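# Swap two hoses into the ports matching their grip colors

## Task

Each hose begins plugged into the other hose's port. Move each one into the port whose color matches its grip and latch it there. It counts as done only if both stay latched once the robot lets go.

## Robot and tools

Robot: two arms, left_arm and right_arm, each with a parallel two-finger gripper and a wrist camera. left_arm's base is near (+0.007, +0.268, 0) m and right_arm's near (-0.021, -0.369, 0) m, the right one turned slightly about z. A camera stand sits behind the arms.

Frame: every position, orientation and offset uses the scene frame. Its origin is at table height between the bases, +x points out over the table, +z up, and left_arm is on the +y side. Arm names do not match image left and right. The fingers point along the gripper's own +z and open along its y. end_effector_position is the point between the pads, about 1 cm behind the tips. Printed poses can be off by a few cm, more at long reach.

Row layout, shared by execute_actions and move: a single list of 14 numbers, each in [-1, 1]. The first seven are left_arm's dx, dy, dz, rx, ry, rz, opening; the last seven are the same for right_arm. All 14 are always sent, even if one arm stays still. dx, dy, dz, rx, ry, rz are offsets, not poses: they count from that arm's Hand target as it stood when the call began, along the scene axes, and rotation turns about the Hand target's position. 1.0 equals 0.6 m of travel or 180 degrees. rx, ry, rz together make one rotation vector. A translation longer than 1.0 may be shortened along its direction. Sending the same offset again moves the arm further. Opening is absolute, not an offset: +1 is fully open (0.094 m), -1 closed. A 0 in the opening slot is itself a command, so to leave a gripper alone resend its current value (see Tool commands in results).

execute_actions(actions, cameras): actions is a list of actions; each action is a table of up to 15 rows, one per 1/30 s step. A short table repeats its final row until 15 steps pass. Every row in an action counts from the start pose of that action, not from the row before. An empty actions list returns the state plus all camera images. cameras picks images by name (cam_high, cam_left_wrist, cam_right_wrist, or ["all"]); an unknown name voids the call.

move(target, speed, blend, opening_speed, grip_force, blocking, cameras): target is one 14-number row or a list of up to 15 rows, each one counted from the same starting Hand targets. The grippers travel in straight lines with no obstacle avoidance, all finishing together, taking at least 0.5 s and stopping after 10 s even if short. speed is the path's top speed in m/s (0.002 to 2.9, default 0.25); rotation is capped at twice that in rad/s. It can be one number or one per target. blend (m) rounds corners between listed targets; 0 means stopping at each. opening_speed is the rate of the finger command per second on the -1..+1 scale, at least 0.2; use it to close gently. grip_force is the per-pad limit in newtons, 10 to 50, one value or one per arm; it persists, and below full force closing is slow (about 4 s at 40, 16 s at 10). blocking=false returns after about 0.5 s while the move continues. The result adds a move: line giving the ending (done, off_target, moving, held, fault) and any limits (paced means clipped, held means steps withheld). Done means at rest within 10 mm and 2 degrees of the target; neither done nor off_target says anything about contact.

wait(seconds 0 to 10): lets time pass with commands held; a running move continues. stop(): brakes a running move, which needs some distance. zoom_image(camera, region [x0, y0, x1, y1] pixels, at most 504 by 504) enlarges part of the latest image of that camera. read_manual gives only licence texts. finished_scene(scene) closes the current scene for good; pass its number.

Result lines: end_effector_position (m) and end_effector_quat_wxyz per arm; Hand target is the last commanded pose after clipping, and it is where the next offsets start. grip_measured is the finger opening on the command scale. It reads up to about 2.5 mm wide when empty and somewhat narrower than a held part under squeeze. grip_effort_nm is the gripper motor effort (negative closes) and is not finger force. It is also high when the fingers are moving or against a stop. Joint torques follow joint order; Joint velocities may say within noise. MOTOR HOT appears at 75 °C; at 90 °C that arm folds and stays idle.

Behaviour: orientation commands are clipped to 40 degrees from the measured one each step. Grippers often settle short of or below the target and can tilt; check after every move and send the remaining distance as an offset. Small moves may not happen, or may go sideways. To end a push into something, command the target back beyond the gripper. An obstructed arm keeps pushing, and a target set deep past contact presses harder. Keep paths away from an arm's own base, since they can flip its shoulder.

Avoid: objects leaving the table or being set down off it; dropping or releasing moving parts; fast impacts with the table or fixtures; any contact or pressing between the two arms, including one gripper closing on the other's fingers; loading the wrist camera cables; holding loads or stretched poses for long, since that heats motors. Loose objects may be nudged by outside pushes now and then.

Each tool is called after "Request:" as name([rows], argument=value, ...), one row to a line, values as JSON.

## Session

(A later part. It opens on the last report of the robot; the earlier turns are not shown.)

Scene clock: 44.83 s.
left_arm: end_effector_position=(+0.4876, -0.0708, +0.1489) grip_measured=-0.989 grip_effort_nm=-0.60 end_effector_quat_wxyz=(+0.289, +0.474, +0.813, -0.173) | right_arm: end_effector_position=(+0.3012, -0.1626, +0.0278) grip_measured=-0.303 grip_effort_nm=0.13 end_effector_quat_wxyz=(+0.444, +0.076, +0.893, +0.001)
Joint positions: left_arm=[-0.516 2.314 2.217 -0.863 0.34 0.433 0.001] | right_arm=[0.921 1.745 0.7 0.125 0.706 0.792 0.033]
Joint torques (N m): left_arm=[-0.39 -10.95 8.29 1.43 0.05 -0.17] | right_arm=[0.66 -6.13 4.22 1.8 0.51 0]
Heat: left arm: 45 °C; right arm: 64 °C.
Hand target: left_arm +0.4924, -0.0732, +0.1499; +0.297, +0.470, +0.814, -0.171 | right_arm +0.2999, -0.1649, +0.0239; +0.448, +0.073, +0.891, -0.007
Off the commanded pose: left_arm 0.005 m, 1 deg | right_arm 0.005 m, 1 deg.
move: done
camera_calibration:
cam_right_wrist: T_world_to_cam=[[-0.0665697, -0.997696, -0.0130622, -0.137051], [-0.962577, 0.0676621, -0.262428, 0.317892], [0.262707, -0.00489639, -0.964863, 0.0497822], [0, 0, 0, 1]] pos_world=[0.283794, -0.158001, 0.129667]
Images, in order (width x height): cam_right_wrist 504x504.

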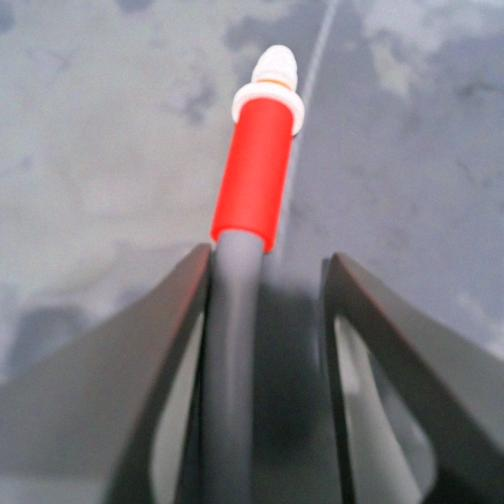

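Request:
move([
  [0, 0, 0, 0, 0, 0, -1, 0, 0, 0.15, 0, 0, 0, -0.3],
  [0, 0, 0, 0, 0, 0, -1, 0.175, 0.19, 0.16, 0, -0.04, 0, -0.2],
], speed=0.2, blend=[0.02, 0], cameras=["cam_right_wrist"])

Scene clock: 47.63 s.
left_arm: end_effector_position=(+0.4876, -0.0708, +0.1489) grip_measured=-0.989 grip_effort_nm=-0.60 end_effector_quat_wxyz=(+0.289, +0.474, +0.813, -0.173) | right_arm: end_effector_position=(+0.3993, -0.0578, +0.1121) grip_measured=-0.203 grip_effort_nm=0.13 end_effector_quat_wxyz=(+0.493, +0.070, +0.867, -0.005)
Joint positions: left_arm=[-0.516 2.314 2.217 -0.863 0.34 0.433 0.001] | right_arm=[0.926 2.036 1.413 -0.187 0.783 0.708 0.037]
Joint torques (N m): left_arm=[-0.39 -10.92 8.29 1.43 0.05 -0.17] | right_arm=[0.62 -9.74 9.83 1.76 0.49 0.01]
Heat: left arm: 45 °C; right arm: 63 °C.
Hand target: left_arm +0.4924, -0.0732, +0.1499; +0.297, +0.470, +0.814, -0.171 | right_arm +0.4049, -0.0508, +0.1199; +0.503, +0.073, +0.861, -0.002
Off the commanded pose: left_arm 0.005 m, 1 deg | right_arm 0.012 m, 1 deg.
move: off_target (right_arm); target 2's new opening was sent with right_arm's hand 0.012 m and 1 deg from that target
camera_calibration:
cam_right_wrist: T_world_to_cam=[[-0.0638041, -0.997957, 0.00314208, -0.0277358], [-0.928444, 0.0582047, -0.366885, 0.424851], [0.365952, -0.026326, -0.930261, 0.0595963], [0, 0, 0, 1]] pos_world=[0.370872, -0.0508385, 0.211399]
Images, in order (width x height): cam_right_wrist 504x504.

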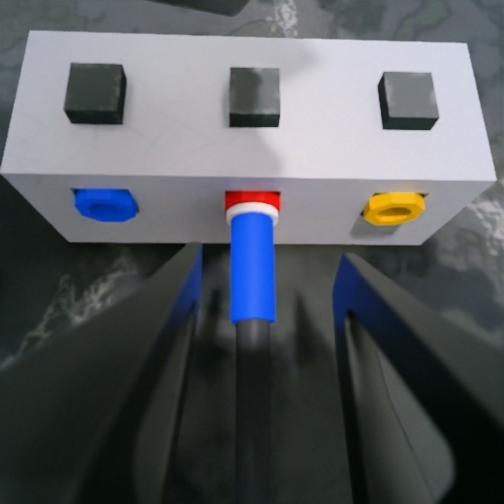

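Request:
move([
  [0, 0, 0, 0, 0, 0, -1, 0, 0.012, -0.11, 0, 0, 0, -0.2],
  [0, 0, 0, 0, 0, 0, -1, 0, 0.012, -0.11, 0, 0, 0, -0.9],
], speed=0.15, opening_speed=1.5, cameras=["cam_right_wrist"])

Scene clock: 49.87 s.
left_arm: end_effector_position=(+0.4876, -0.0708, +0.1489) grip_measured=-0.989 grip_effort_nm=-0.60 end_effector_quat_wxyz=(+0.289, +0.474, +0.813, -0.173) | right_arm: end_effector_position=(+0.4042, -0.0524, +0.0554) grip_measured=-0.659 grip_effort_nm=-1.04 end_effector_quat_wxyz=(+0.499, +0.070, +0.864, -0.023)
Joint positions: left_arm=[-0.516 2.314 2.217 -0.863 0.34 0.433 0.001] | right_arm=[0.935 2.178 1.381 -0.032 0.823 0.708 0.016]
Joint torques (N m): left_arm=[-0.43 -10.95 8.28 1.43 0.04 -0.17] | right_arm=[0.79 -10.86 5.7 2.22 0.15 0.14]
Heat: left arm: 45 °C; right arm: 63 °C.
Hand target: left_arm +0.4924, -0.0732, +0.1499; +0.297, +0.470, +0.814, -0.171 | right_arm +0.4049, -0.0436, +0.0538; +0.503, +0.073, +0.861, -0.002
Off the commanded pose: left_arm 0.005 m, 1 deg | right_arm 0.009 m, 3 deg.
move: off_target (right_arm)
camera_calibration:
cam_right_wrist: T_world_to_cam=[[-0.0824084, -0.995971, 0.0353698, -0.0160828], [-0.923284, 0.0629374, -0.378927, 0.407106], [0.375174, -0.0638831, -0.924751, -0.000877699], [0, 0, 0, 1]] pos_world=[0.374878, -0.0416963, 0.15402]
Images, in order (width x height): cam_right_wrist 504x504.

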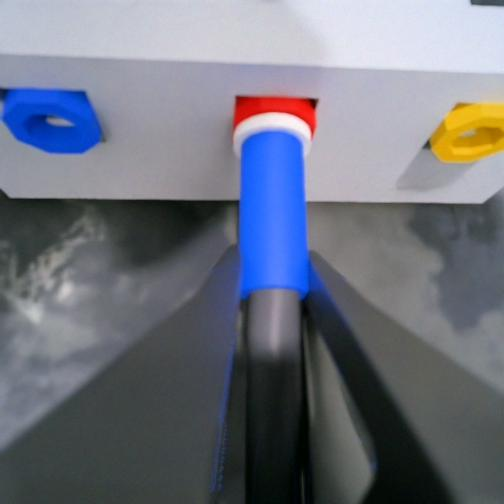

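Request:
move([
  [-0.0057, 0.0028, -0.033, 0, 0, 0, -1, -0.02, 0, 0, 0, 0, 0, -0.9],
  [-0.0057, 0.0028, -0.0665, 0, 0, 0, -1, -0.03, 0, 0, 0, 0, 0, -0.9],
], speed=0.1, blend=[0.005, 0], cameras=["cam_left_wrist"])

Scene clock: 51.17 s.
left_arm: end_effector_position=(+0.4835, -0.0686, +0.1057) grip_measured=-0.989 grip_effort_nm=-0.60 end_effector_quat_wxyz=(+0.276, +0.474, +0.817, -0.175) | right_arm: end_effector_position=(+0.4032, -0.0526, +0.0535) grip_measured=-0.659 grip_effort_nm=-1.05 end_effector_quat_wxyz=(+0.509, +0.082, +0.856, -0.012)
Joint positions: left_arm=[-0.515 2.305 2.043 -0.726 0.344 0.432 0.001] | right_arm=[0.938 2.178 1.348 0.032 0.835 0.722 0.016]
Joint torques (N m): left_arm=[-0.57 -12.85 4.71 1.8 0 -0.16] | right_arm=[3.23 -13.39 4.15 1.47 0.26 0.32]
Heat: left arm: 45 °C; right arm: 63 °C.
Hand target: left_arm +0.4889, -0.0716, +0.1100; +0.297, +0.470, +0.814, -0.171 | right_arm +0.3869, -0.0436, +0.0539; +0.503, +0.073, +0.861, -0.002
Off the commanded pose: left_arm 0.008 m, 2 deg | right_arm 0.019 m, 2 deg.
move: off_target (right_arm)
camera_calibration:
cam_left_wrist: T_world_to_cam=[[-0.813116, -0.577864, 0.0701039, 0.35236], [-0.58, 0.814508, -0.0132998, 0.347771], [-0.0494147, -0.0514745, -0.997451, 0.230155], [0, 0, 0, 1]] pos_world=[0.49959, -0.0677992, 0.209492]
Images, in order (width x height): cam_left_wrist 504x504.

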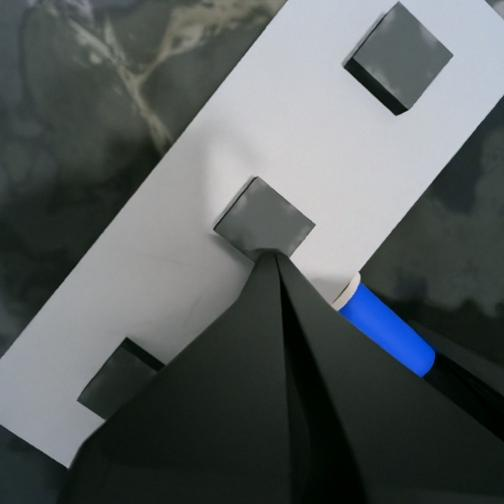

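Request:
move([
  [0.01, -0.009, 0.025, 0, 0, 0, -1, 0, 0, 0, 0, 0, 0, -0.9],
  [0.01, -0.009, -0.01, 0, 0, 0, -1, 0, 0, 0, 0, 0, 0, -0.9],
  [0.0025, 0.0043, -0.13, 0, 0, 0, -1, 0, 0, 0, 0, 0, 0, -0.9],
], speed=0.12, blend=[0.003, 0.003, 0], cameras=["cam_left_wrist", "cam_right_wrist"])

Scene clock: 52.93 s.
left_arm: end_effector_position=(+0.5154, -0.0859, +0.1048) grip_measured=-0.989 grip_effort_nm=-0.60 end_effector_quat_wxyz=(+0.392, +0.472, +0.769, -0.181) | right_arm: end_effector_position=(+0.4033, -0.0526, +0.0537) grip_measured=-0.659 grip_effort_nm=-1.04 end_effector_quat_wxyz=(+0.510, +0.083, +0.856, -0.011)
Joint positions: left_arm=[-0.509 2.286 1.851 -0.301 0.363 0.43 0.001] | right_arm=[0.938 2.178 1.348 0.033 0.835 0.723 0.016]
Joint torques (N m): left_arm=[-0.64 -7.12 2.4 0.52 -0.19 -0.07] | right_arm=[3.14 -13.38 4.14 1.47 0.25 0.29]
Heat: left arm: 45 °C; right arm: 64 °C.
Hand target: left_arm +0.4905, -0.0690, +0.0323; +0.297, +0.470, +0.814, -0.171 | right_arm +0.3870, -0.0436, +0.0539; +0.503, +0.073, +0.861, -0.002
Off the commanded pose: left_arm 0.079 m, 12 deg | right_arm 0.019 m, 2 deg.
move: off_target (left_arm, right_arm)
camera_calibration:
cam_left_wrist: T_world_to_cam=[[-0.820639, -0.570965, -0.023468, 0.38256], [-0.549323, 0.79952, -0.242925, 0.387264], [0.157464, -0.186462, -0.969761, 0.108908], [0, 0, 0, 1]] pos_world=[0.509528, -0.0708901, 0.208669]
cam_right_wrist: T_world_to_cam=[[-0.0947858, -0.995498, 0.000337443, -0.00930269], [-0.91131, 0.0866335, -0.402502, 0.403316], [0.400661, -0.038459, -0.915419, -0.0116107], [0, 0, 0, 1]] pos_world=[0.371316, -0.0446481, 0.15171]
Images, in order (width x height): cam_left_wrist 504x504, cam_right_wrist 504x504.

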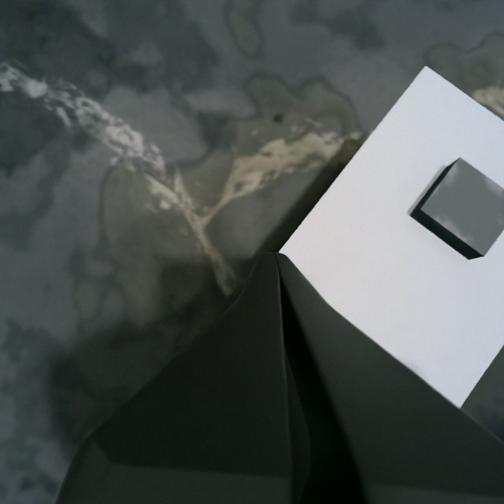

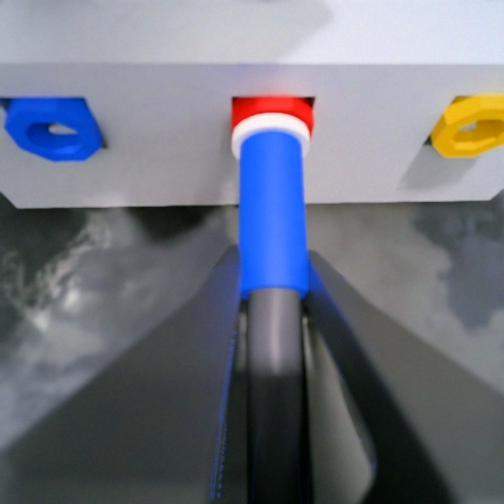

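Request:
move([
  [0.041, -0.028, 0.196, 0, 0, 0, -1, 0, 0, 0, 0, 0, 0, -0.9],
  [0.0067, -0.0133, 0.17, 0, 0, 0, -1, 0, 0, 0, 0, 0, 0, -0.9],
], speed=0.2, blend=[0.01, 0], cameras=["cam_left_wrist", "cam_right_wrist"])

Scene clock: 54.50 s.
left_arm: end_effector_position=(+0.4986, -0.0766, +0.1114) grip_measured=-0.989 grip_effort_nm=-0.60 end_effector_quat_wxyz=(+0.281, +0.471, +0.818, -0.173) | right_arm: end_effector_position=(+0.4033, -0.0526, +0.0537) grip_measured=-0.659 grip_effort_nm=-1.05 end_effector_quat_wxyz=(+0.510, +0.083, +0.856, -0.011)
Joint positions: left_arm=[-0.516 2.384 2.199 -0.791 0.336 0.424 0.001] | right_arm=[0.938 2.178 1.348 0.033 0.835 0.724 0.016]
Joint torques (N m): left_arm=[-0.8 -16.49 5.71 1.25 0.07 -0.11] | right_arm=[3.19 -13.44 4.12 1.44 0.25 0.29]
Heat: left arm: 45 °C; right arm: 65 °C.
Hand target: left_arm +0.4944, -0.0770, +0.1342; +0.297, +0.470, +0.814, -0.171 | right_arm +0.3870, -0.0436, +0.0539; +0.503, +0.073, +0.861, -0.002
Off the commanded pose: left_arm 0.023 m, 2 deg | right_arm 0.019 m, 2 deg.
move: off_target (left_arm, right_arm)
camera_calibration:
cam_left_wrist: T_world_to_cam=[[-0.808056, -0.585601, 0.0641586, 0.35708], [-0.587735, 0.808805, -0.0200386, 0.367293], [-0.0401572, -0.0539006, -0.997739, 0.231376], [0, 0, 0, 1]] pos_world=[0.513703, -0.0754901, 0.215303]
cam_right_wrist: T_world_to_cam=[[-0.0949854, -0.995479, 0.0000236953, -0.00927926], [-0.91125, 0.086939, -0.402572, 0.403327], [0.40075, -0.0382601, -0.915388, -0.0116436], [0, 0, 0, 1]] pos_world=[0.371316, -0.0447476, 0.15171]
Images, in order (width x height): cam_left_wrist 504x504, cam_right_wrist 504x504.

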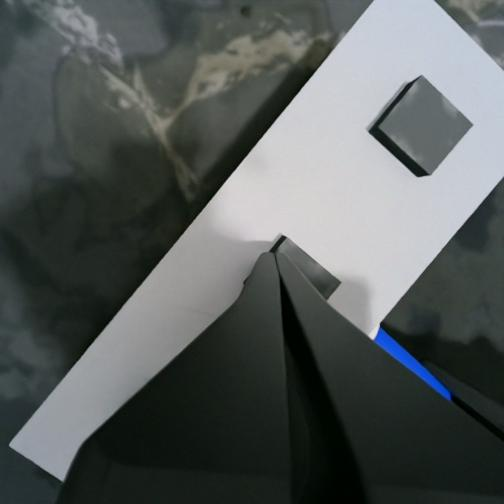

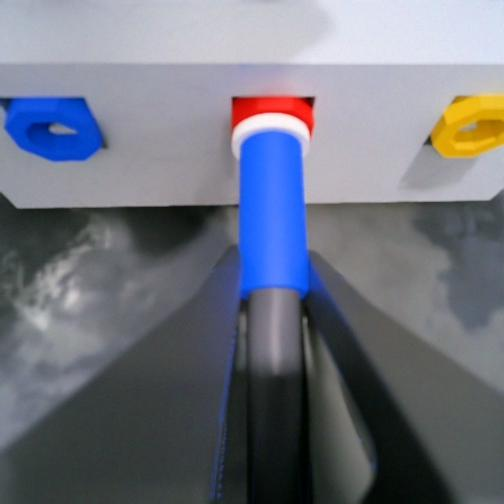

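Request:
move([
  [-0.015, 0.006, 0.0, 0, 0, 0, -1, 0, 0, 0, 0, 0, 0, -0.9],
  [-0.047, 0.034, -0.19, 0, 0, 0, -1, 0, 0, 0, 0, 0, 0, -0.9],
], speed=0.12, blend=[0.003, 0], cameras=["cam_left_wrist", "cam_right_wrist"])

Scene clock: 56.40 s.
left_arm: end_effector_position=(+0.4931, -0.0615, +0.1039) grip_measured=-0.989 grip_effort_nm=-0.60 end_effector_quat_wxyz=(+0.393, +0.462, +0.776, -0.173) | right_arm: end_effector_position=(+0.4033, -0.0526, +0.0537) grip_measured=-0.659 grip_effort_nm=-1.04 end_effector_quat_wxyz=(+0.510, +0.083, +0.856, -0.011)
Joint positions: left_arm=[-0.494 2.155 1.632 -0.213 0.351 0.424 0.001] | right_arm=[0.938 2.178 1.348 0.033 0.835 0.724 0.016]
Joint torques (N m): left_arm=[-2.09 -3.55 2.22 0.77 -0.08 0.01] | right_arm=[3.19 -13.45 4.07 1.47 0.25 0.29]
Heat: left arm: 45 °C; right arm: 65 °C.
Hand target: left_arm +0.4662, -0.0567, +0.0202; +0.297, +0.470, +0.814, -0.171 | right_arm +0.3870, -0.0436, +0.0539; +0.503, +0.073, +0.861, -0.002
Off the commanded pose: left_arm 0.088 m, 12 deg | right_arm 0.019 m, 2 deg.
move: off_target (left_arm, right_arm)
camera_calibration:
cam_left_wrist: T_world_to_cam=[[-0.804798, -0.592945, -0.0267427, 0.369322], [-0.570633, 0.78534, -0.240039, 0.364627], [0.163332, -0.177923, -0.970395, 0.113738], [0, 0, 0, 1]] pos_world=[0.486721, -0.0471322, 0.207772]
cam_right_wrist: T_world_to_cam=[[-0.0949854, -0.995479, 0.0000236953, -0.00927926], [-0.91125, 0.086939, -0.402572, 0.403327], [0.40075, -0.0382601, -0.915388, -0.0116436], [0, 0, 0, 1]] pos_world=[0.371316, -0.0447476, 0.15171]
Images, in order (width x height): cam_left_wrist 504x504, cam_right_wrist 504x504.

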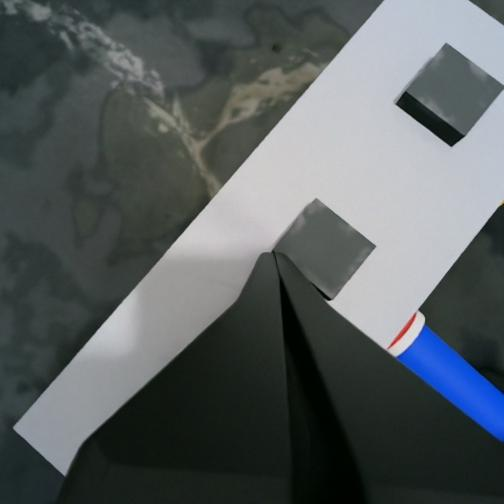

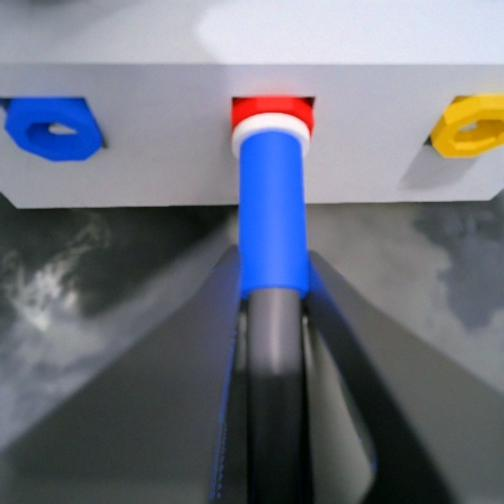

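Request:
move([
  [0.045, -0.008, 0.2, 0, 0, 0, -1, 0, 0, 0, 0, 0, 0, -0.9],
  [0.035, -0.03, 0.183, 0, 0, 0, -1, 0, 0, 0, 0, 0, 0, -0.9],
  [0.0005, -0.01, 0.0, 0, 0, 0, -1, 0, 0, 0, 0, 0, 0, -0.9],
], speed=0.15, blend=[0.005, 0, 0], cameras=["cam_left_wrist", "cam_right_wrist"])

Scene clock: 59.53 s.
left_arm: end_effector_position=(+0.4730, -0.0762, +0.1025) grip_measured=-0.989 grip_effort_nm=-0.60 end_effector_quat_wxyz=(+0.370, +0.479, +0.767, -0.211) | right_arm: end_effector_position=(+0.4033, -0.0527, +0.0535) grip_measured=-0.659 grip_effort_nm=-1.04 end_effector_quat_wxyz=(+0.511, +0.086, +0.855, -0.009)
Joint positions: left_arm=[-0.512 2.155 1.639 -0.259 0.426 0.424 0.001] | right_arm=[0.938 2.178 1.344 0.04 0.836 0.728 0.016]
Joint torques (N m): left_arm=[-1.32 -3.11 1.89 1.19 -0.87 -0.02] | right_arm=[3.15 -13.46 4.36 1.38 0.24 0.25]
Heat: left arm: 45 °C; right arm: 66 °C.
Hand target: left_arm +0.4667, -0.0626, +0.0203; +0.297, +0.470, +0.814, -0.171 | right_arm +0.3870, -0.0437, +0.0539; +0.503, +0.073, +0.861, -0.002
Off the commanded pose: left_arm 0.084 m, 11 deg | right_arm 0.019 m, 2 deg.
move: off_target (left_arm, right_arm)
camera_calibration:
cam_left_wrist: T_world_to_cam=[[-0.845341, -0.532959, 0.0367957, 0.361647], [-0.526281, 0.818955, -0.228782, 0.344807], [0.0917974, -0.212764, -0.972782, 0.144412], [0, 0, 0, 1]] pos_world=[0.473924, -0.058913, 0.20606]
cam_right_wrist: T_world_to_cam=[[-0.097699, -0.995195, -0.00652781, -0.00788333], [-0.909793, 0.09197, -0.404744, 0.403043], [0.4034, -0.0336042, -0.914407, -0.0126534], [0, 0, 0, 1]] pos_world=[0.37102, -0.0453385, 0.151508]
Images, in order (width x height): cam_left_wrist 504x504, cam_right_wrist 504x504.

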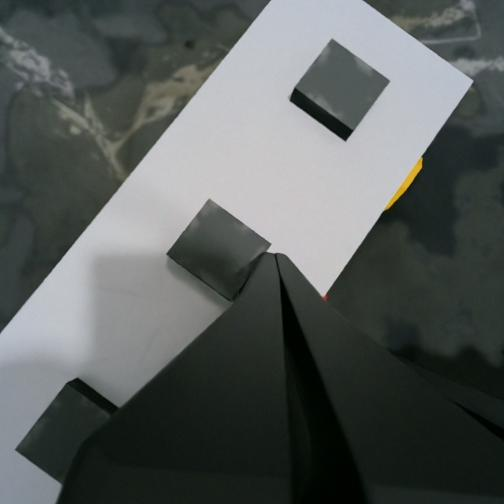

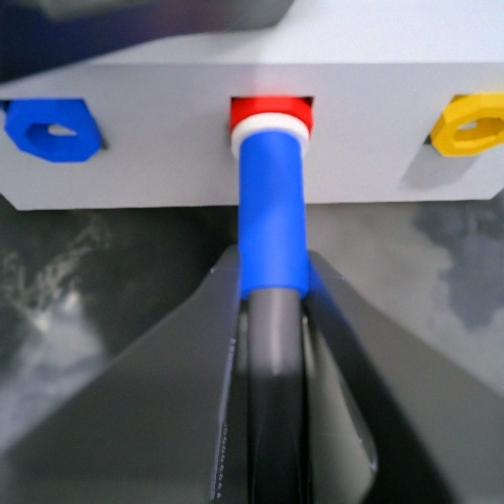

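Request:
move([
  [0.0105, -0.022, 0.2, 0, 0, 0, -1, 0, 0, 0, 0, 0, 0, -0.9],
  [0.04, -0.02, 0.17, 0, 0, 0, -1, 0, 0, 0, 0, 0, 0, -0.9],
], speed=0.15, blend=[0.005, 0], cameras=["cam_left_wrist", "cam_right_wrist"])

Scene clock: 61.53 s.
left_arm: end_effector_position=(+0.4845, -0.0754, +0.1125) grip_measured=-0.989 grip_effort_nm=-0.60 end_effector_quat_wxyz=(+0.288, +0.470, +0.816, -0.173) | right_arm: end_effector_position=(+0.4035, -0.0525, +0.0539) grip_measured=-0.659 grip_effort_nm=-1.04 end_effector_quat_wxyz=(+0.512, +0.091, +0.854, -0.006)
Joint positions: left_arm=[-0.528 2.298 2.047 -0.707 0.33 0.412 0.001] | right_arm=[0.939 2.178 1.344 0.044 0.837 0.737 0.016]
Joint torques (N m): left_arm=[0.35 -11.3 10.76 1.13 0.12 0.02] | right_arm=[3.17 -13.39 4.42 1.35 0.23 0.14]
Heat: left arm: 45 °C; right arm: 67 °C.
Hand target: left_arm +0.4906, -0.0746, +0.1221; +0.297, +0.470, +0.814, -0.171 | right_arm +0.3870, -0.0437, +0.0539; +0.503, +0.073, +0.861, -0.002
Off the commanded pose: left_arm 0.012 m, 1 deg | right_arm 0.019 m, 2 deg.
move: off_target (left_arm, right_arm)
camera_calibration:
cam_left_wrist: T_world_to_cam=[[-0.808236, -0.585818, 0.0597551, 0.346959], [-0.588146, 0.808082, -0.03299, 0.359531], [-0.0289609, -0.0618085, -0.997668, 0.226013], [0, 0, 0, 1]] pos_world=[0.498427, -0.0733061, 0.216614]
cam_right_wrist: T_world_to_cam=[[-0.102549, -0.994596, -0.0161792, -0.00519342], [-0.907824, 0.100226, -0.407199, 0.403059], [0.40662, -0.02707, -0.913196, -0.0134006], [0, 0, 0, 1]] pos_world=[0.370823, -0.0459252, 0.151804]
Images, in order (width x height): cam_left_wrist 504x504, cam_right_wrist 504x504.

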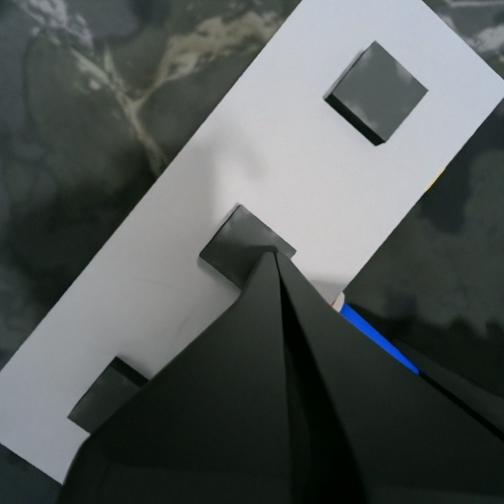

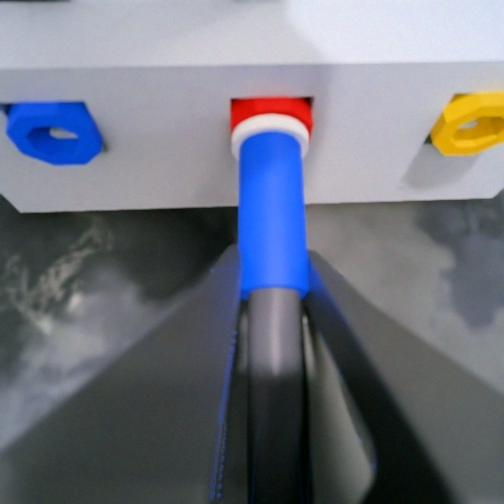

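Request:
move([
  [0.01, 0.0065, 0.005, 0, 0, 0, -1, 0, 0, 0, 0, 0, 0, -0.9],
  [0.01, 0.0065, -0.03, 0, 0, 0, -1, 0, 0, 0, 0, 0, 0, -0.9],
], speed=0.15, cameras=["cam_left_wrist"])

Scene clock: 63.43 s.
left_arm: end_effector_position=(+0.4947, -0.0722, +0.1125) grip_measured=-0.989 grip_effort_nm=-0.60 end_effector_quat_wxyz=(+0.298, +0.466, +0.815, -0.171) | right_arm: end_effector_position=(+0.4035, -0.0525, +0.0539) grip_measured=-0.659 grip_effort_nm=-1.04 end_effector_quat_wxyz=(+0.512, +0.091, +0.854, -0.006)
Joint positions: left_arm=[-0.515 2.313 2.06 -0.687 0.33 0.416 0.001] | right_arm=[0.939 2.178 1.344 0.044 0.837 0.737 0.016]
Joint torques (N m): left_arm=[0.31 -10.86 6.01 1.47 0.19 0.11] | right_arm=[3.12 -13.37 4.38 1.34 0.23 0.16]
Heat: left arm: 46 °C; right arm: 68 °C.
Hand target: left_arm +0.4966, -0.0707, +0.1040; +0.296, +0.470, +0.814, -0.171 | right_arm +0.3870, -0.0437, +0.0539; +0.503, +0.073, +0.861, -0.002
Off the commanded pose: left_arm 0.009 m, 1 deg | right_arm 0.019 m, 2 deg.
move: off_target (right_arm)
camera_calibration:
cam_left_wrist: T_world_to_cam=[[-0.803141, -0.593732, 0.0494756, 0.35516], [-0.595717, 0.801566, -0.0511259, 0.368309], [-0.00930286, -0.0705348, -0.997466, 0.216126], [0, 0, 0, 1]] pos_world=[0.506662, -0.0691097, 0.216836]
Images, in order (width x height): cam_left_wrist 504x504.

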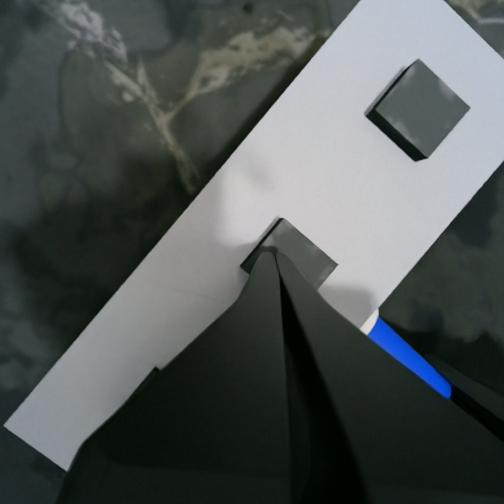

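Request:
move([
  [-0.0133, 0.001, 0.005, 0, 0, 0, -1, 0, 0, 0, 0, 0, 0, -0.9],
  [-0.04, 0.0195, -0.14, 0, 0, 0, -1, 0, 0, 0, 0, 0, 0, -0.9],
], speed=0.1, blend=[0.002, 0], cameras=["cam_left_wrist", "cam_right_wrist"])

Scene clock: 65.23 s.
left_arm: end_effector_position=(+0.5048, -0.0808, +0.1093) grip_measured=-0.989 grip_effort_nm=-0.60 end_effector_quat_wxyz=(+0.420, +0.466, +0.757, -0.182) | right_arm: end_effector_position=(+0.3908, -0.0496, +0.0495) grip_measured=-0.659 grip_effort_nm=-1.05 end_effector_quat_wxyz=(+0.509, +0.076, +0.857, -0.022)
Joint positions: left_arm=[-0.51 2.205 1.686 -0.152 0.363 0.417 0.001] | right_arm=[0.968 2.177 1.336 0.009 0.864 0.741 0.016]
Joint torques (N m): left_arm=[-0.57 -5.68 2.22 0.05 -0.19 0.08] | right_arm=[0.66 -13.3 5.01 1.64 -0.04 0.16]
Heat: left arm: 45 °C; right arm: 68 °C.
Hand target: left_arm +0.4726, -0.0589, +0.0200; +0.296, +0.470, +0.814, -0.171 | right_arm +0.3870, -0.0437, +0.0539; +0.503, +0.073, +0.861, -0.002
Off the commanded pose: left_arm 0.097 m, 16 deg | right_arm 0.008 m, 3 deg.
move: off_target (left_arm, right_arm)
camera_calibration:
cam_left_wrist: T_world_to_cam=[[-0.815137, -0.577774, -0.0415762, 0.375554], [-0.541586, 0.785611, -0.299166, 0.37955], [0.205513, -0.221344, -0.953295, 0.0869475], [0, 0, 0, 1]] pos_world=[0.493818, -0.0619483, 0.212049]
cam_right_wrist: T_world_to_cam=[[-0.0935347, -0.995253, 0.0268935, -0.00936933], [-0.912917, 0.0749555, -0.401203, 0.390014], [0.397282, -0.0620779, -0.915594, -0.0101605], [0, 0, 0, 1]] pos_world=[0.359211, -0.0391893, 0.147424]
Images, in order (width x height): cam_left_wrist 504x504, cam_right_wrist 504x504.

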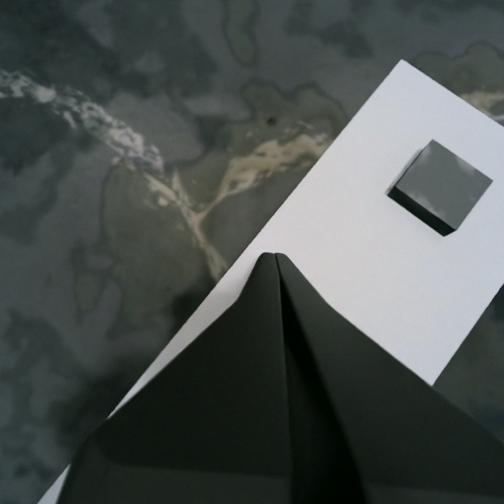

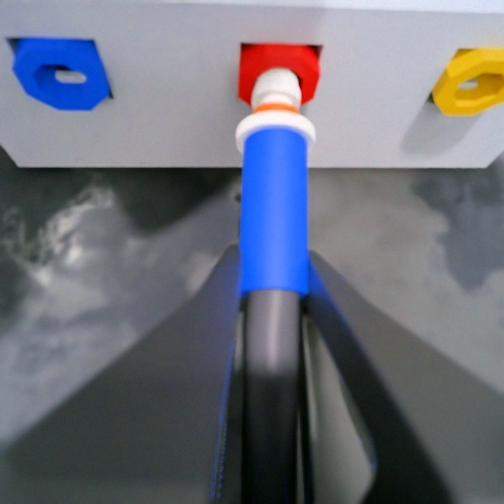

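Request:
move([
  [0.05, -0.035, 0.24, 0, 0, 0, -1, 0.02, 0, 0, 0, 0, 0, -0.9],
], speed=0.2, cameras=["cam_right_wrist", "cam_left_wrist"])

Scene clock: 67.40 s.
left_arm: end_effector_position=(+0.5019, -0.0765, +0.1599) grip_measured=-0.989 grip_effort_nm=-0.60 end_effector_quat_wxyz=(+0.293, +0.467, +0.816, -0.174) | right_arm: end_effector_position=(+0.3931, -0.0524, +0.0491) grip_measured=-0.659 grip_effort_nm=-1.05 end_effector_quat_wxyz=(+0.508, +0.076, +0.858, -0.025)
Joint positions: left_arm=[-0.513 2.416 2.436 -0.97 0.336 0.417 0.001] | right_arm=[0.96 2.177 1.336 0.008 0.86 0.735 0.016]
Joint torques (N m): left_arm=[-0.84 -11.08 10.52 1.13 0.06 -0.01] | right_arm=[-0.51 -11.69 7.72 1.76 -0.16 -0.05]
Heat: left arm: 45 °C; right arm: 69 °C.
Hand target: left_arm +0.5026, -0.0800, +0.1641; +0.297, +0.470, +0.814, -0.171 | right_arm +0.3989, -0.0437, +0.0539; +0.503, +0.073, +0.861, -0.002
Off the commanded pose: left_arm 0.005 m, 1 deg | right_arm 0.012 m, 3 deg.
move: off_target (right_arm)
camera_calibration:
cam_left_wrist: T_world_to_cam=[[-0.804338, -0.591294, 0.058408, 0.355312], [-0.593797, 0.803427, -0.0436924, 0.376511], [-0.0210915, -0.069826, -0.997336, 0.269139], [0, 0, 0, 1]] pos_world=[0.515039, -0.0736127, 0.26412]
cam_right_wrist: T_world_to_cam=[[-0.0958113, -0.994912, 0.0311572, -0.0112138], [-0.913932, 0.0755245, -0.398778, 0.392378], [0.394396, -0.066683, -0.916518, -0.010579], [0, 0, 0, 1]] pos_world=[0.361705, -0.0414964, 0.147125]
Images, in order (width x height): cam_left_wrist 504x504, cam_right_wrist 504x504.

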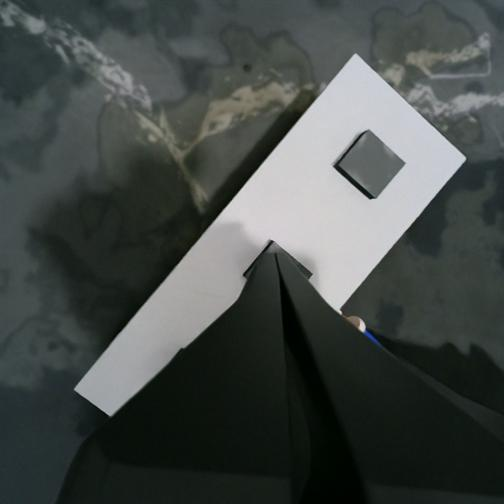

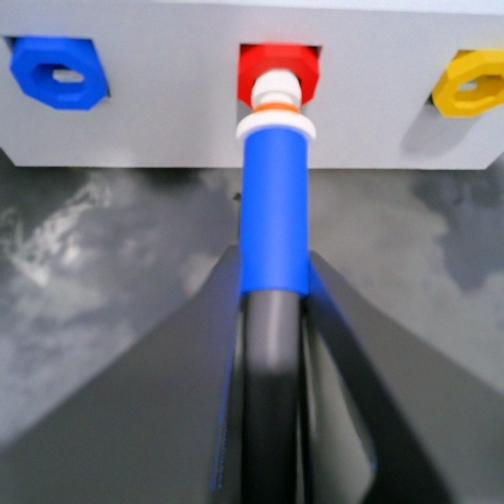

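Request:
move([
  [0, 0, 0, 0, 0, 0, -1, 0, 0, 0, 0, 0, 0, -0.3],
  [0, 0.15, 0.083, -0.05, -0.02, -0.01, -1, 0.03, -0.003, 0.006, 0, 0, 0, -0.3],
  [-0.179, 0.383, -0.007, -0.251, -0.113, -0.0597, -1, 0.062, -0.006, 0.006, 0, 0, 0, -0.3],
], speed=[0.25, 0.25, 0.3], blend=[0, 0.01, 0], cameras=["cam_right_wrist", "cam_left_wrist"])

Scene clock: 72.10 s.
left_arm: end_effector_position=(+0.3976, +0.1518, +0.1626) grip_measured=-0.989 grip_effort_nm=-0.60 end_effector_quat_wxyz=(+0.570, +0.414, +0.581, -0.407) | right_arm: end_effector_position=(+0.4276, -0.0535, +0.0537) grip_measured=-0.303 grip_effort_nm=0.13 end_effector_quat_wxyz=(+0.497, +0.069, +0.865, -0.010)
Joint positions: left_arm=[0.144 1.878 0.772 1.011 1.382 0.094 0.001] | right_arm=[0.887 2.213 1.426 0.008 0.769 0.661 0.033]
Joint torques (N m): left_arm=[-0.57 -6.2 4.19 1.76 0.11 -0.14] | right_arm=[-0.24 -10.29 9.26 1.89 0.26 0.01]
Heat: left arm: 46 °C; right arm: 67 °C.
Hand target: left_arm +0.3953, +0.1499, +0.1599; +0.572, +0.415, +0.577, -0.411 | right_arm +0.4362, -0.0473, +0.0575; +0.503, +0.073, +0.861, -0.002
Off the commanded pose: left_arm 0.004 m, 1 deg | right_arm 0.011 m, 1 deg.
move: off_target (right_arm)
camera_calibration:
cam_left_wrist: T_world_to_cam=[[-0.928514, -0.354148, 0.111538, 0.411027], [-0.302593, 0.547666, -0.780064, 0.174013], [0.215173, -0.758051, -0.615678, 0.233972], [0, 0, 0, 1]] pos_world=[0.383955, 0.227626, 0.233947]
cam_right_wrist: T_world_to_cam=[[-0.0689795, -0.997532, 0.013121, -0.019767], [-0.924958, 0.0590224, -0.375458, 0.428462], [0.373757, -0.0380353, -0.926746, -0.00919554], [0, 0, 0, 1]] pos_world=[0.398382, -0.0453568, 0.152607]
Images, in order (width x height): cam_left_wrist 504x504, cam_right_wrist 504x504.

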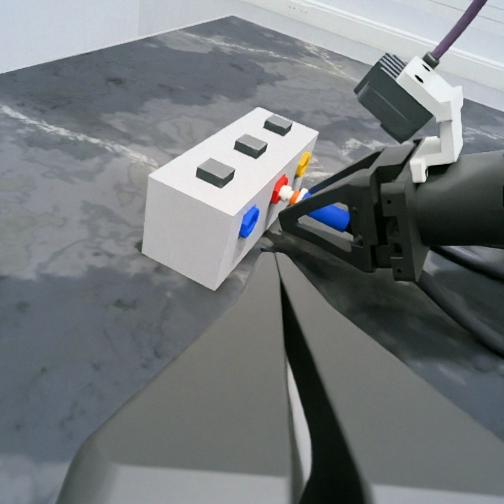

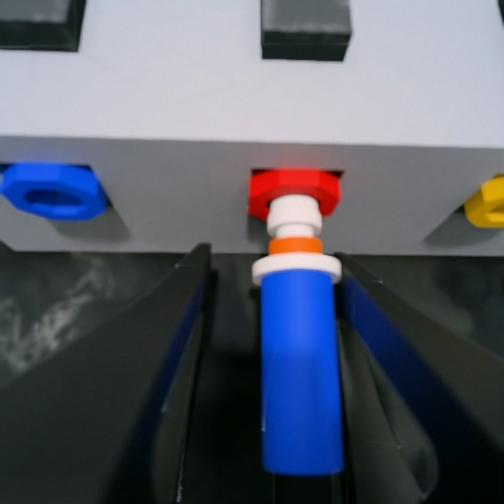

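Request:
move(target=[0, 0, 0, 0, 0, 0, -1, -0.022, -0.018, 0.008, 0, 0, 0, -0.3], speed=0.1, cameras=["cam_right_wrist", "cam_left_wrist"])

Request:
zoom_image(camera="cam_left_wrist", region=[200, 130, 380, 290])

Scene clock: 73.17 s.
left_arm: end_effector_position=(+0.3976, +0.1518, +0.1627) grip_measured=-0.989 grip_effort_nm=-0.60 end_effector_quat_wxyz=(+0.571, +0.414, +0.581, -0.407) | right_arm: end_effector_position=(+0.4219, -0.0598, +0.0425) grip_measured=-0.303 grip_effort_nm=0.12 end_effector_quat_wxyz=(+0.490, +0.065, +0.869, -0.020)
Joint positions: left_arm=[0.144 1.878 0.772 1.011 1.382 0.094 0.001] | right_arm=[0.887 2.213 1.391 0.017 0.769 0.661 0.033]
Joint torques (N m): left_arm=[-0.57 -6.42 4.29 1.63 0.11 -0.07] | right_arm=[0.25 -15.28 5.07 1.95 0.3 0.06]
Heat: left arm: 46 °C; right arm: 67 °C.
Hand target: left_arm +0.3951, +0.1499, +0.1599; +0.570, +0.417, +0.578, -0.410 | right_arm +0.4230, -0.0581, +0.0622; +0.503, +0.073, +0.861, -0.002
Off the commanded pose: left_arm 0.004 m, 1 deg | right_arm 0.020 m, 3 deg.
move: off_target (right_arm)
camera_calibration:
cam_left_wrist: T_world_to_cam=[[-0.9286, -0.354143, 0.110835, 0.41112], [-0.302043, 0.54782, -0.780169, 0.17384], [0.215574, -0.757942, -0.615672, 0.233876], [0, 0, 0, 1]] pos_world=[0.383856, 0.227627, 0.234049]
cam_right_wrist: T_world_to_cam=[[-0.0686099, -0.997071, 0.0337865, -0.0272702], [-0.931436, 0.0518883, -0.360186, 0.421067], [0.357378, -0.0561823, -0.932269, -0.0115528], [0, 0, 0, 1]] pos_world=[0.394454, -0.0496878, 0.141813]
Images, in order (width x height): cam_left_wrist 504x504, cam_right_wrist 504x504.

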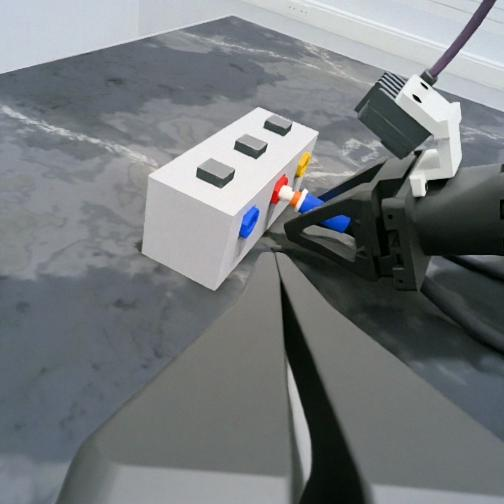

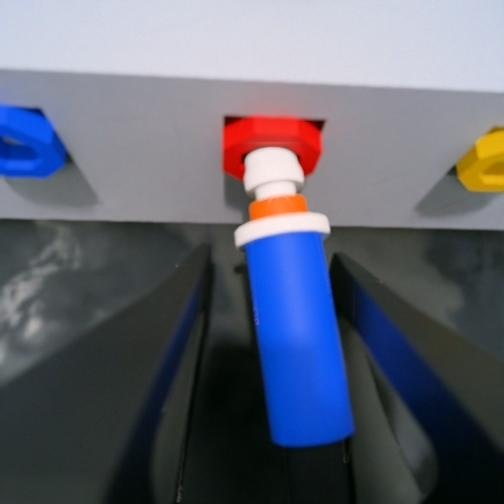

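Scaled by 2.800 from the camera's 504x504 image, which has a finer 720x720 frame.

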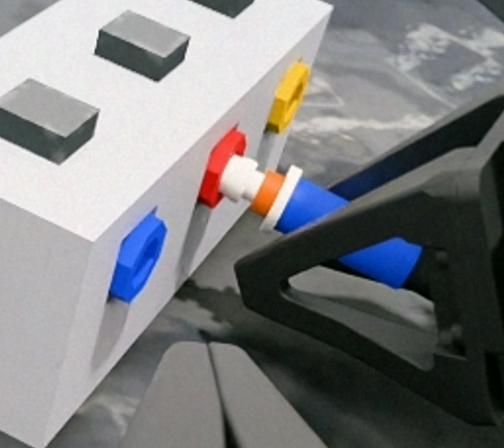

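Request:
move(target=[0, 0, 0, 0, 0, 0, -1, -0.003, -0.006, 0.018, 0, 0, 0, -0.3], speed=0.1, cameras=["cam_right_wrist"])

Scene clock: 74.27 s.
left_arm: end_effector_position=(+0.3976, +0.1518, +0.1627) grip_measured=-0.989 grip_effort_nm=-0.60 end_effector_quat_wxyz=(+0.571, +0.414, +0.581, -0.407) | right_arm: end_effector_position=(+0.4223, -0.0594, +0.0534) grip_measured=-0.303 grip_effort_nm=0.13 end_effector_quat_wxyz=(+0.495, +0.068, +0.866, -0.014)
Joint positions: left_arm=[0.144 1.878 0.772 1.011 1.382 0.094 0.001] | right_arm=[0.887 2.19 1.391 0.01 0.769 0.661 0.033]
Joint torques (N m): left_arm=[-0.57 -6.42 4.27 1.62 0.1 -0.07] | right_arm=[0.09 -15.97 4.64 1.78 0.28 0.04]
Heat: left arm: 46 °C; right arm: 67 °C.
Hand target: left_arm +0.3951, +0.1499, +0.1599; +0.570, +0.417, +0.578, -0.410 | right_arm +0.4212, -0.0618, +0.0731; +0.503, +0.073, +0.861, -0.002
Off the commanded pose: left_arm 0.004 m, 1 deg | right_arm 0.020 m, 2 deg.
move: off_target (right_arm)
camera_calibration:
cam_right_wrist: T_world_to_cam=[[-0.0688365, -0.997409, 0.0208806, -0.0265209], [-0.927448, 0.0562686, -0.369693, 0.4243], [0.367561, -0.0448141, -0.928919, -0.00538874], [0, 0, 0, 1]] pos_world=[0.393672, -0.0505685, 0.152409]
Images, in order (width x height): cam_right_wrist 504x504.

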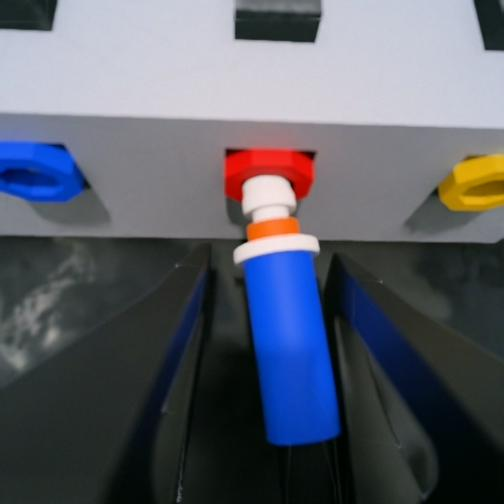

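Request:
move(target=[0, 0, 0, 0, 0, 0, -1, -0.018, -0.004, 0.004, 0, 0, 0, -0.3], speed=0.1, cameras=["cam_right_wrist"])

Scene clock: 75.23 s.
left_arm: end_effector_position=(+0.3976, +0.1518, +0.1627) grip_measured=-0.989 grip_effort_nm=-0.60 end_effector_quat_wxyz=(+0.571, +0.414, +0.581, -0.407) | right_arm: end_effector_position=(+0.4132, -0.0653, +0.0533) grip_measured=-0.303 grip_effort_nm=0.13 end_effector_quat_wxyz=(+0.490, +0.062, +0.869, -0.018)
Joint positions: left_arm=[0.144 1.878 0.772 1.011 1.382 0.094 0.001] | right_arm=[0.892 2.157 1.345 0.006 0.769 0.661 0.033]
Joint torques (N m): left_arm=[-0.57 -6.39 4.3 1.62 0.11 -0.07] | right_arm=[0.87 -15.68 4.88 1.76 0.4 0.17]
Heat: left arm: 46 °C; right arm: 68 °C.
Hand target: left_arm +0.3951, +0.1499, +0.1599; +0.570, +0.417, +0.578, -0.410 | right_arm +0.4104, -0.0641, +0.0756; +0.503, +0.073, +0.861, -0.002
Off the commanded pose: left_arm 0.004 m, 1 deg | right_arm 0.022 m, 3 deg.
move: off_target (right_arm)
camera_calibration:
cam_right_wrist: T_world_to_cam=[[-0.0632621, -0.997426, 0.0337645, -0.0360956], [-0.931714, 0.0469026, -0.360152, 0.416853], [0.357641, -0.0542428, -0.932282, 0.00124871], [0, 0, 0, 1]] pos_world=[0.385657, -0.0554864, 0.152513]
Images, in order (width x height): cam_right_wrist 504x504.

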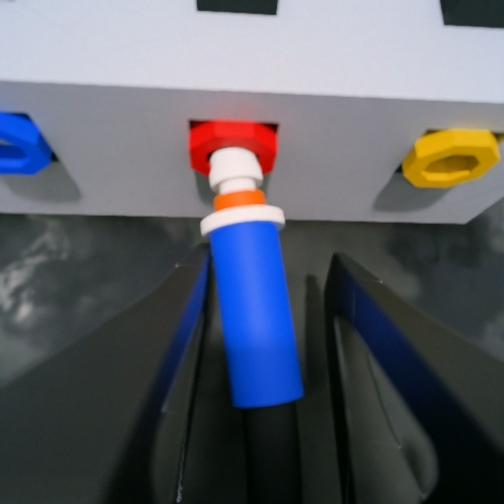

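Request:
move([
  [0, 0, 0, 0, 0, 0, -1, 0.004, 0.018, 0.008, 0, 0, 0, -0.3],
  [0, 0, 0, 0, 0, 0, -1, 0.004, 0.018, 0.008, 0, 0, 0, -0.8],
], speed=0.1, opening_speed=1.0, cameras=["cam_right_wrist", "cam_left_wrist"])

Request:
zoom_image(camera="cam_left_wrist", region=[200, 130, 380, 290])

Scene clock: 78.00 s.
left_arm: end_effector_position=(+0.3976, +0.1518, +0.1627) grip_measured=-0.989 grip_effort_nm=-0.60 end_effector_quat_wxyz=(+0.571, +0.414, +0.581, -0.407) | right_arm: end_effector_position=(+0.4031, -0.0586, +0.0495) grip_measured=-0.649 grip_effort_nm=-1.05 end_effector_quat_wxyz=(+0.479, +0.050, +0.876, -0.022)
Joint positions: left_arm=[0.144 1.878 0.772 1.011 1.382 0.094 0.001] | right_arm=[0.915 2.157 1.354 -0.041 0.765 0.673 0.017]
Joint torques (N m): left_arm=[-0.57 -6.41 4.29 1.63 0.1 -0.07] | right_arm=[0.01 -14.16 8.94 1.71 0.53 0.19]
Heat: left arm: 45 °C; right arm: 67 °C.
Hand target: left_arm +0.3951, +0.1499, +0.1599; +0.570, +0.417, +0.578, -0.410 | right_arm +0.4128, -0.0532, +0.0804; +0.503, +0.073, +0.861, -0.002
Off the commanded pose: left_arm 0.004 m, 1 deg | right_arm 0.033 m, 5 deg.
move: off_target (right_arm); target 2's new opening was sent with right_arm's hand 0.035 m and 5 deg from that target
camera_calibration:
cam_left_wrist: T_world_to_cam=[[-0.9286, -0.354143, 0.110835, 0.41112], [-0.302043, 0.54782, -0.780169, 0.17384], [0.215574, -0.757942, -0.615672, 0.233876], [0, 0, 0, 1]] pos_world=[0.383856, 0.227627, 0.234049]
cam_right_wrist: T_world_to_cam=[[-0.0437786, -0.997659, 0.0525313, -0.0386927], [-0.941563, 0.0236247, -0.336008, 0.40723], [0.33398, -0.0641715, -0.940393, 0.0111148], [0, 0, 0, 1]] pos_world=[0.378027, -0.0475095, 0.149317]
Images, in order (width x height): cam_left_wrist 504x504, cam_right_wrist 504x504.

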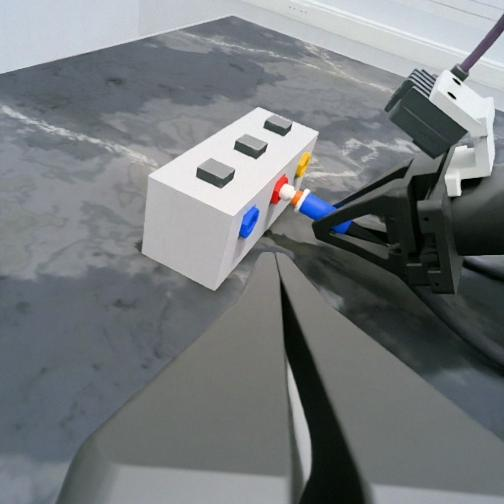

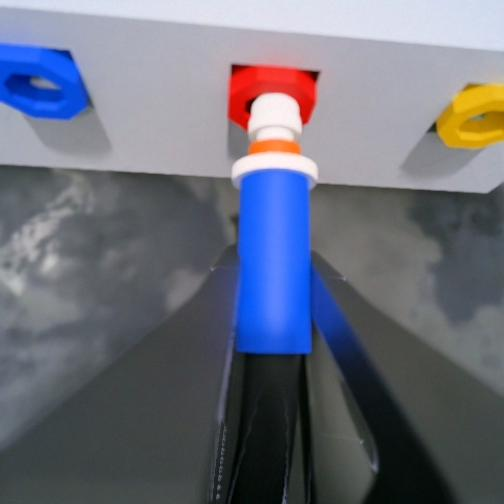

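Scaled by 2.800 from the camera's 504x504 image, which has a finer 720x720 frame.

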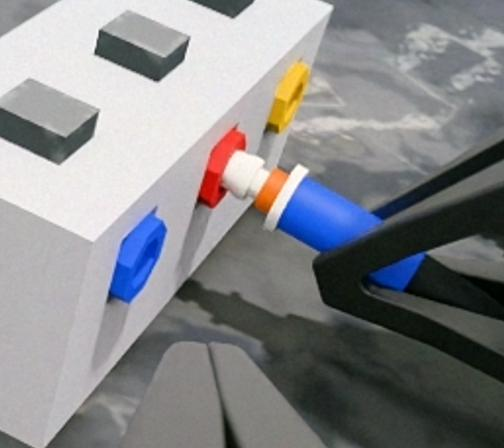

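Request:
move([
  [0, 0, 0, 0, 0, 0, -1, 0, 0, 0, 0, 0, 0, -0.3],
  [0, 0, 0, 0, 0, 0, -1, 0.022, -0.003, 0.002, 0, 0, 0, -0.3],
], speed=0.1, cameras=["cam_right_wrist"])

Scene clock: 79.73 s.
left_arm: end_effector_position=(+0.3976, +0.1518, +0.1627) grip_measured=-0.989 grip_effort_nm=-0.60 end_effector_quat_wxyz=(+0.571, +0.414, +0.581, -0.407) | right_arm: end_effector_position=(+0.4172, -0.0623, +0.0623) grip_measured=-0.303 grip_effort_nm=0.13 end_effector_quat_wxyz=(+0.490, +0.065, +0.869, -0.019)
Joint positions: left_arm=[0.144 1.878 0.772 1.011 1.382 0.094 0.001] | right_arm=[0.891 2.157 1.389 -0.042 0.77 0.667 0.033]
Joint torques (N m): left_arm=[-0.57 -6.42 4.29 1.62 0.11 -0.07] | right_arm=[-0.05 -12.56 9.22 1.81 0.29 0.02]
Heat: left arm: 45 °C; right arm: 67 °C.
Hand target: left_arm +0.3951, +0.1499, +0.1599; +0.570, +0.417, +0.578, -0.410 | right_arm +0.4260, -0.0550, +0.0816; +0.503, +0.073, +0.861, -0.002
Off the commanded pose: left_arm 0.004 m, 1 deg | right_arm 0.022 m, 3 deg.
move: off_target (right_arm)
camera_calibration:
cam_right_wrist: T_world_to_cam=[[-0.0683308, -0.997127, 0.0327003, -0.0308812], [-0.931979, 0.0521015, -0.358748, 0.424042], [0.356013, -0.0549896, -0.932861, 0.00908845], [0, 0, 0, 1]] pos_world=[0.389852, -0.0523859, 0.161612]
Images, in order (width x height): cam_right_wrist 504x504.

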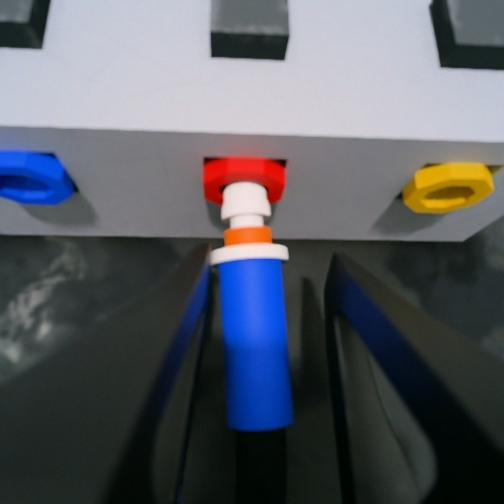

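Request:
move([
  [0, 0, 0, 0, 0, 0, -1, 0.003, 0.013, -0.006, 0, 0, 0, -0.3],
  [0, 0, 0, 0, 0, 0, -1, 0.003, 0.013, -0.006, 0, 0, 0, -0.8],
], speed=0.1, opening_speed=1.0, cameras=["cam_right_wrist", "cam_left_wrist"])

Request:
zoom_image(camera="cam_left_wrist", region=[200, 130, 380, 290])

Scene clock: 81.40 s.
left_arm: end_effector_position=(+0.3976, +0.1518, +0.1627) grip_measured=-0.989 grip_effort_nm=-0.60 end_effector_quat_wxyz=(+0.571, +0.414, +0.581, -0.407) | right_arm: end_effector_position=(+0.4236, -0.0564, +0.0759) grip_measured=-0.797 grip_effort_nm=-0.17 end_effector_quat_wxyz=(+0.500, +0.072, +0.863, -0.011)
Joint positions: left_arm=[0.144 1.878 0.772 1.011 1.382 0.094 0.001] | right_arm=[0.891 2.157 1.428 -0.05 0.777 0.666 0.01]
Joint torques (N m): left_arm=[-0.57 -6.41 4.29 1.62 0.1 -0.07] | right_arm=[0.72 -9.98 9.24 1.8 0.26 0.1]
Heat: left arm: 45 °C; right arm: 66 °C.
Hand target: left_arm +0.3951, +0.1499, +0.1599; +0.570, +0.417, +0.578, -0.410 | right_arm +0.4278, -0.0472, +0.0780; +0.503, +0.073, +0.861, -0.002
Off the commanded pose: left_arm 0.004 m, 1 deg | right_arm 0.010 m, 1 deg.
move: done
camera_calibration:
cam_left_wrist: T_world_to_cam=[[-0.9286, -0.354143, 0.110835, 0.41112], [-0.302043, 0.54782, -0.780169, 0.17384], [0.215574, -0.757942, -0.615672, 0.233876], [0, 0, 0, 1]] pos_world=[0.383856, 0.227627, 0.234049]
cam_right_wrist: T_world_to_cam=[[-0.0734313, -0.997236, 0.011318, -0.021176], [-0.922655, 0.0636229, -0.380341, 0.432942], [0.37857, -0.0383715, -0.924777, 0.0105997], [0, 0, 0, 1]] pos_world=[0.393889, -0.0482558, 0.174708]
Images, in order (width x height): cam_left_wrist 504x504, cam_right_wrist 504x504.

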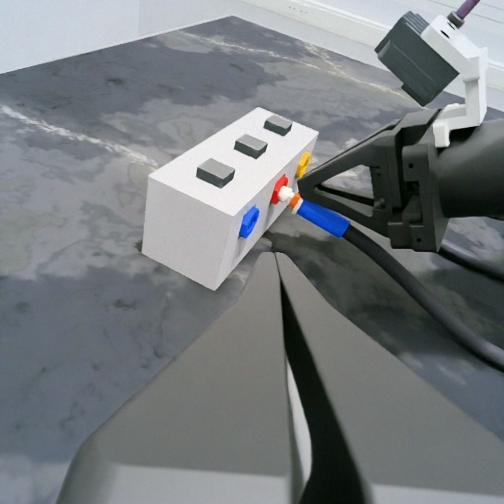

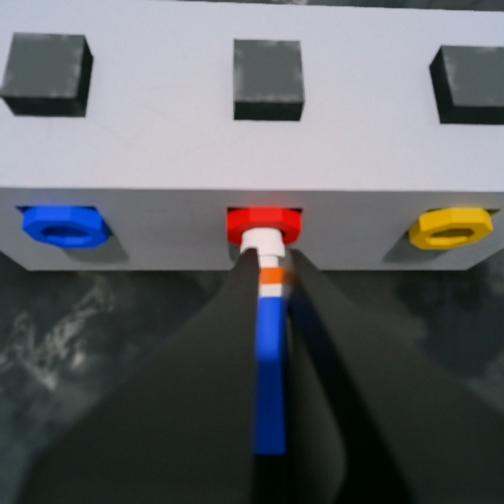

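Scaled by 2.800 from the camera's 504x504 image, which has a finer 720x720 frame.

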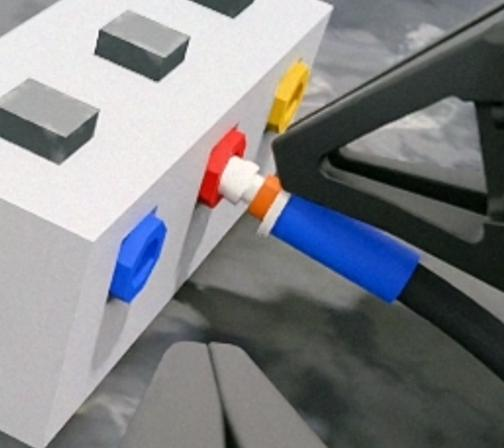

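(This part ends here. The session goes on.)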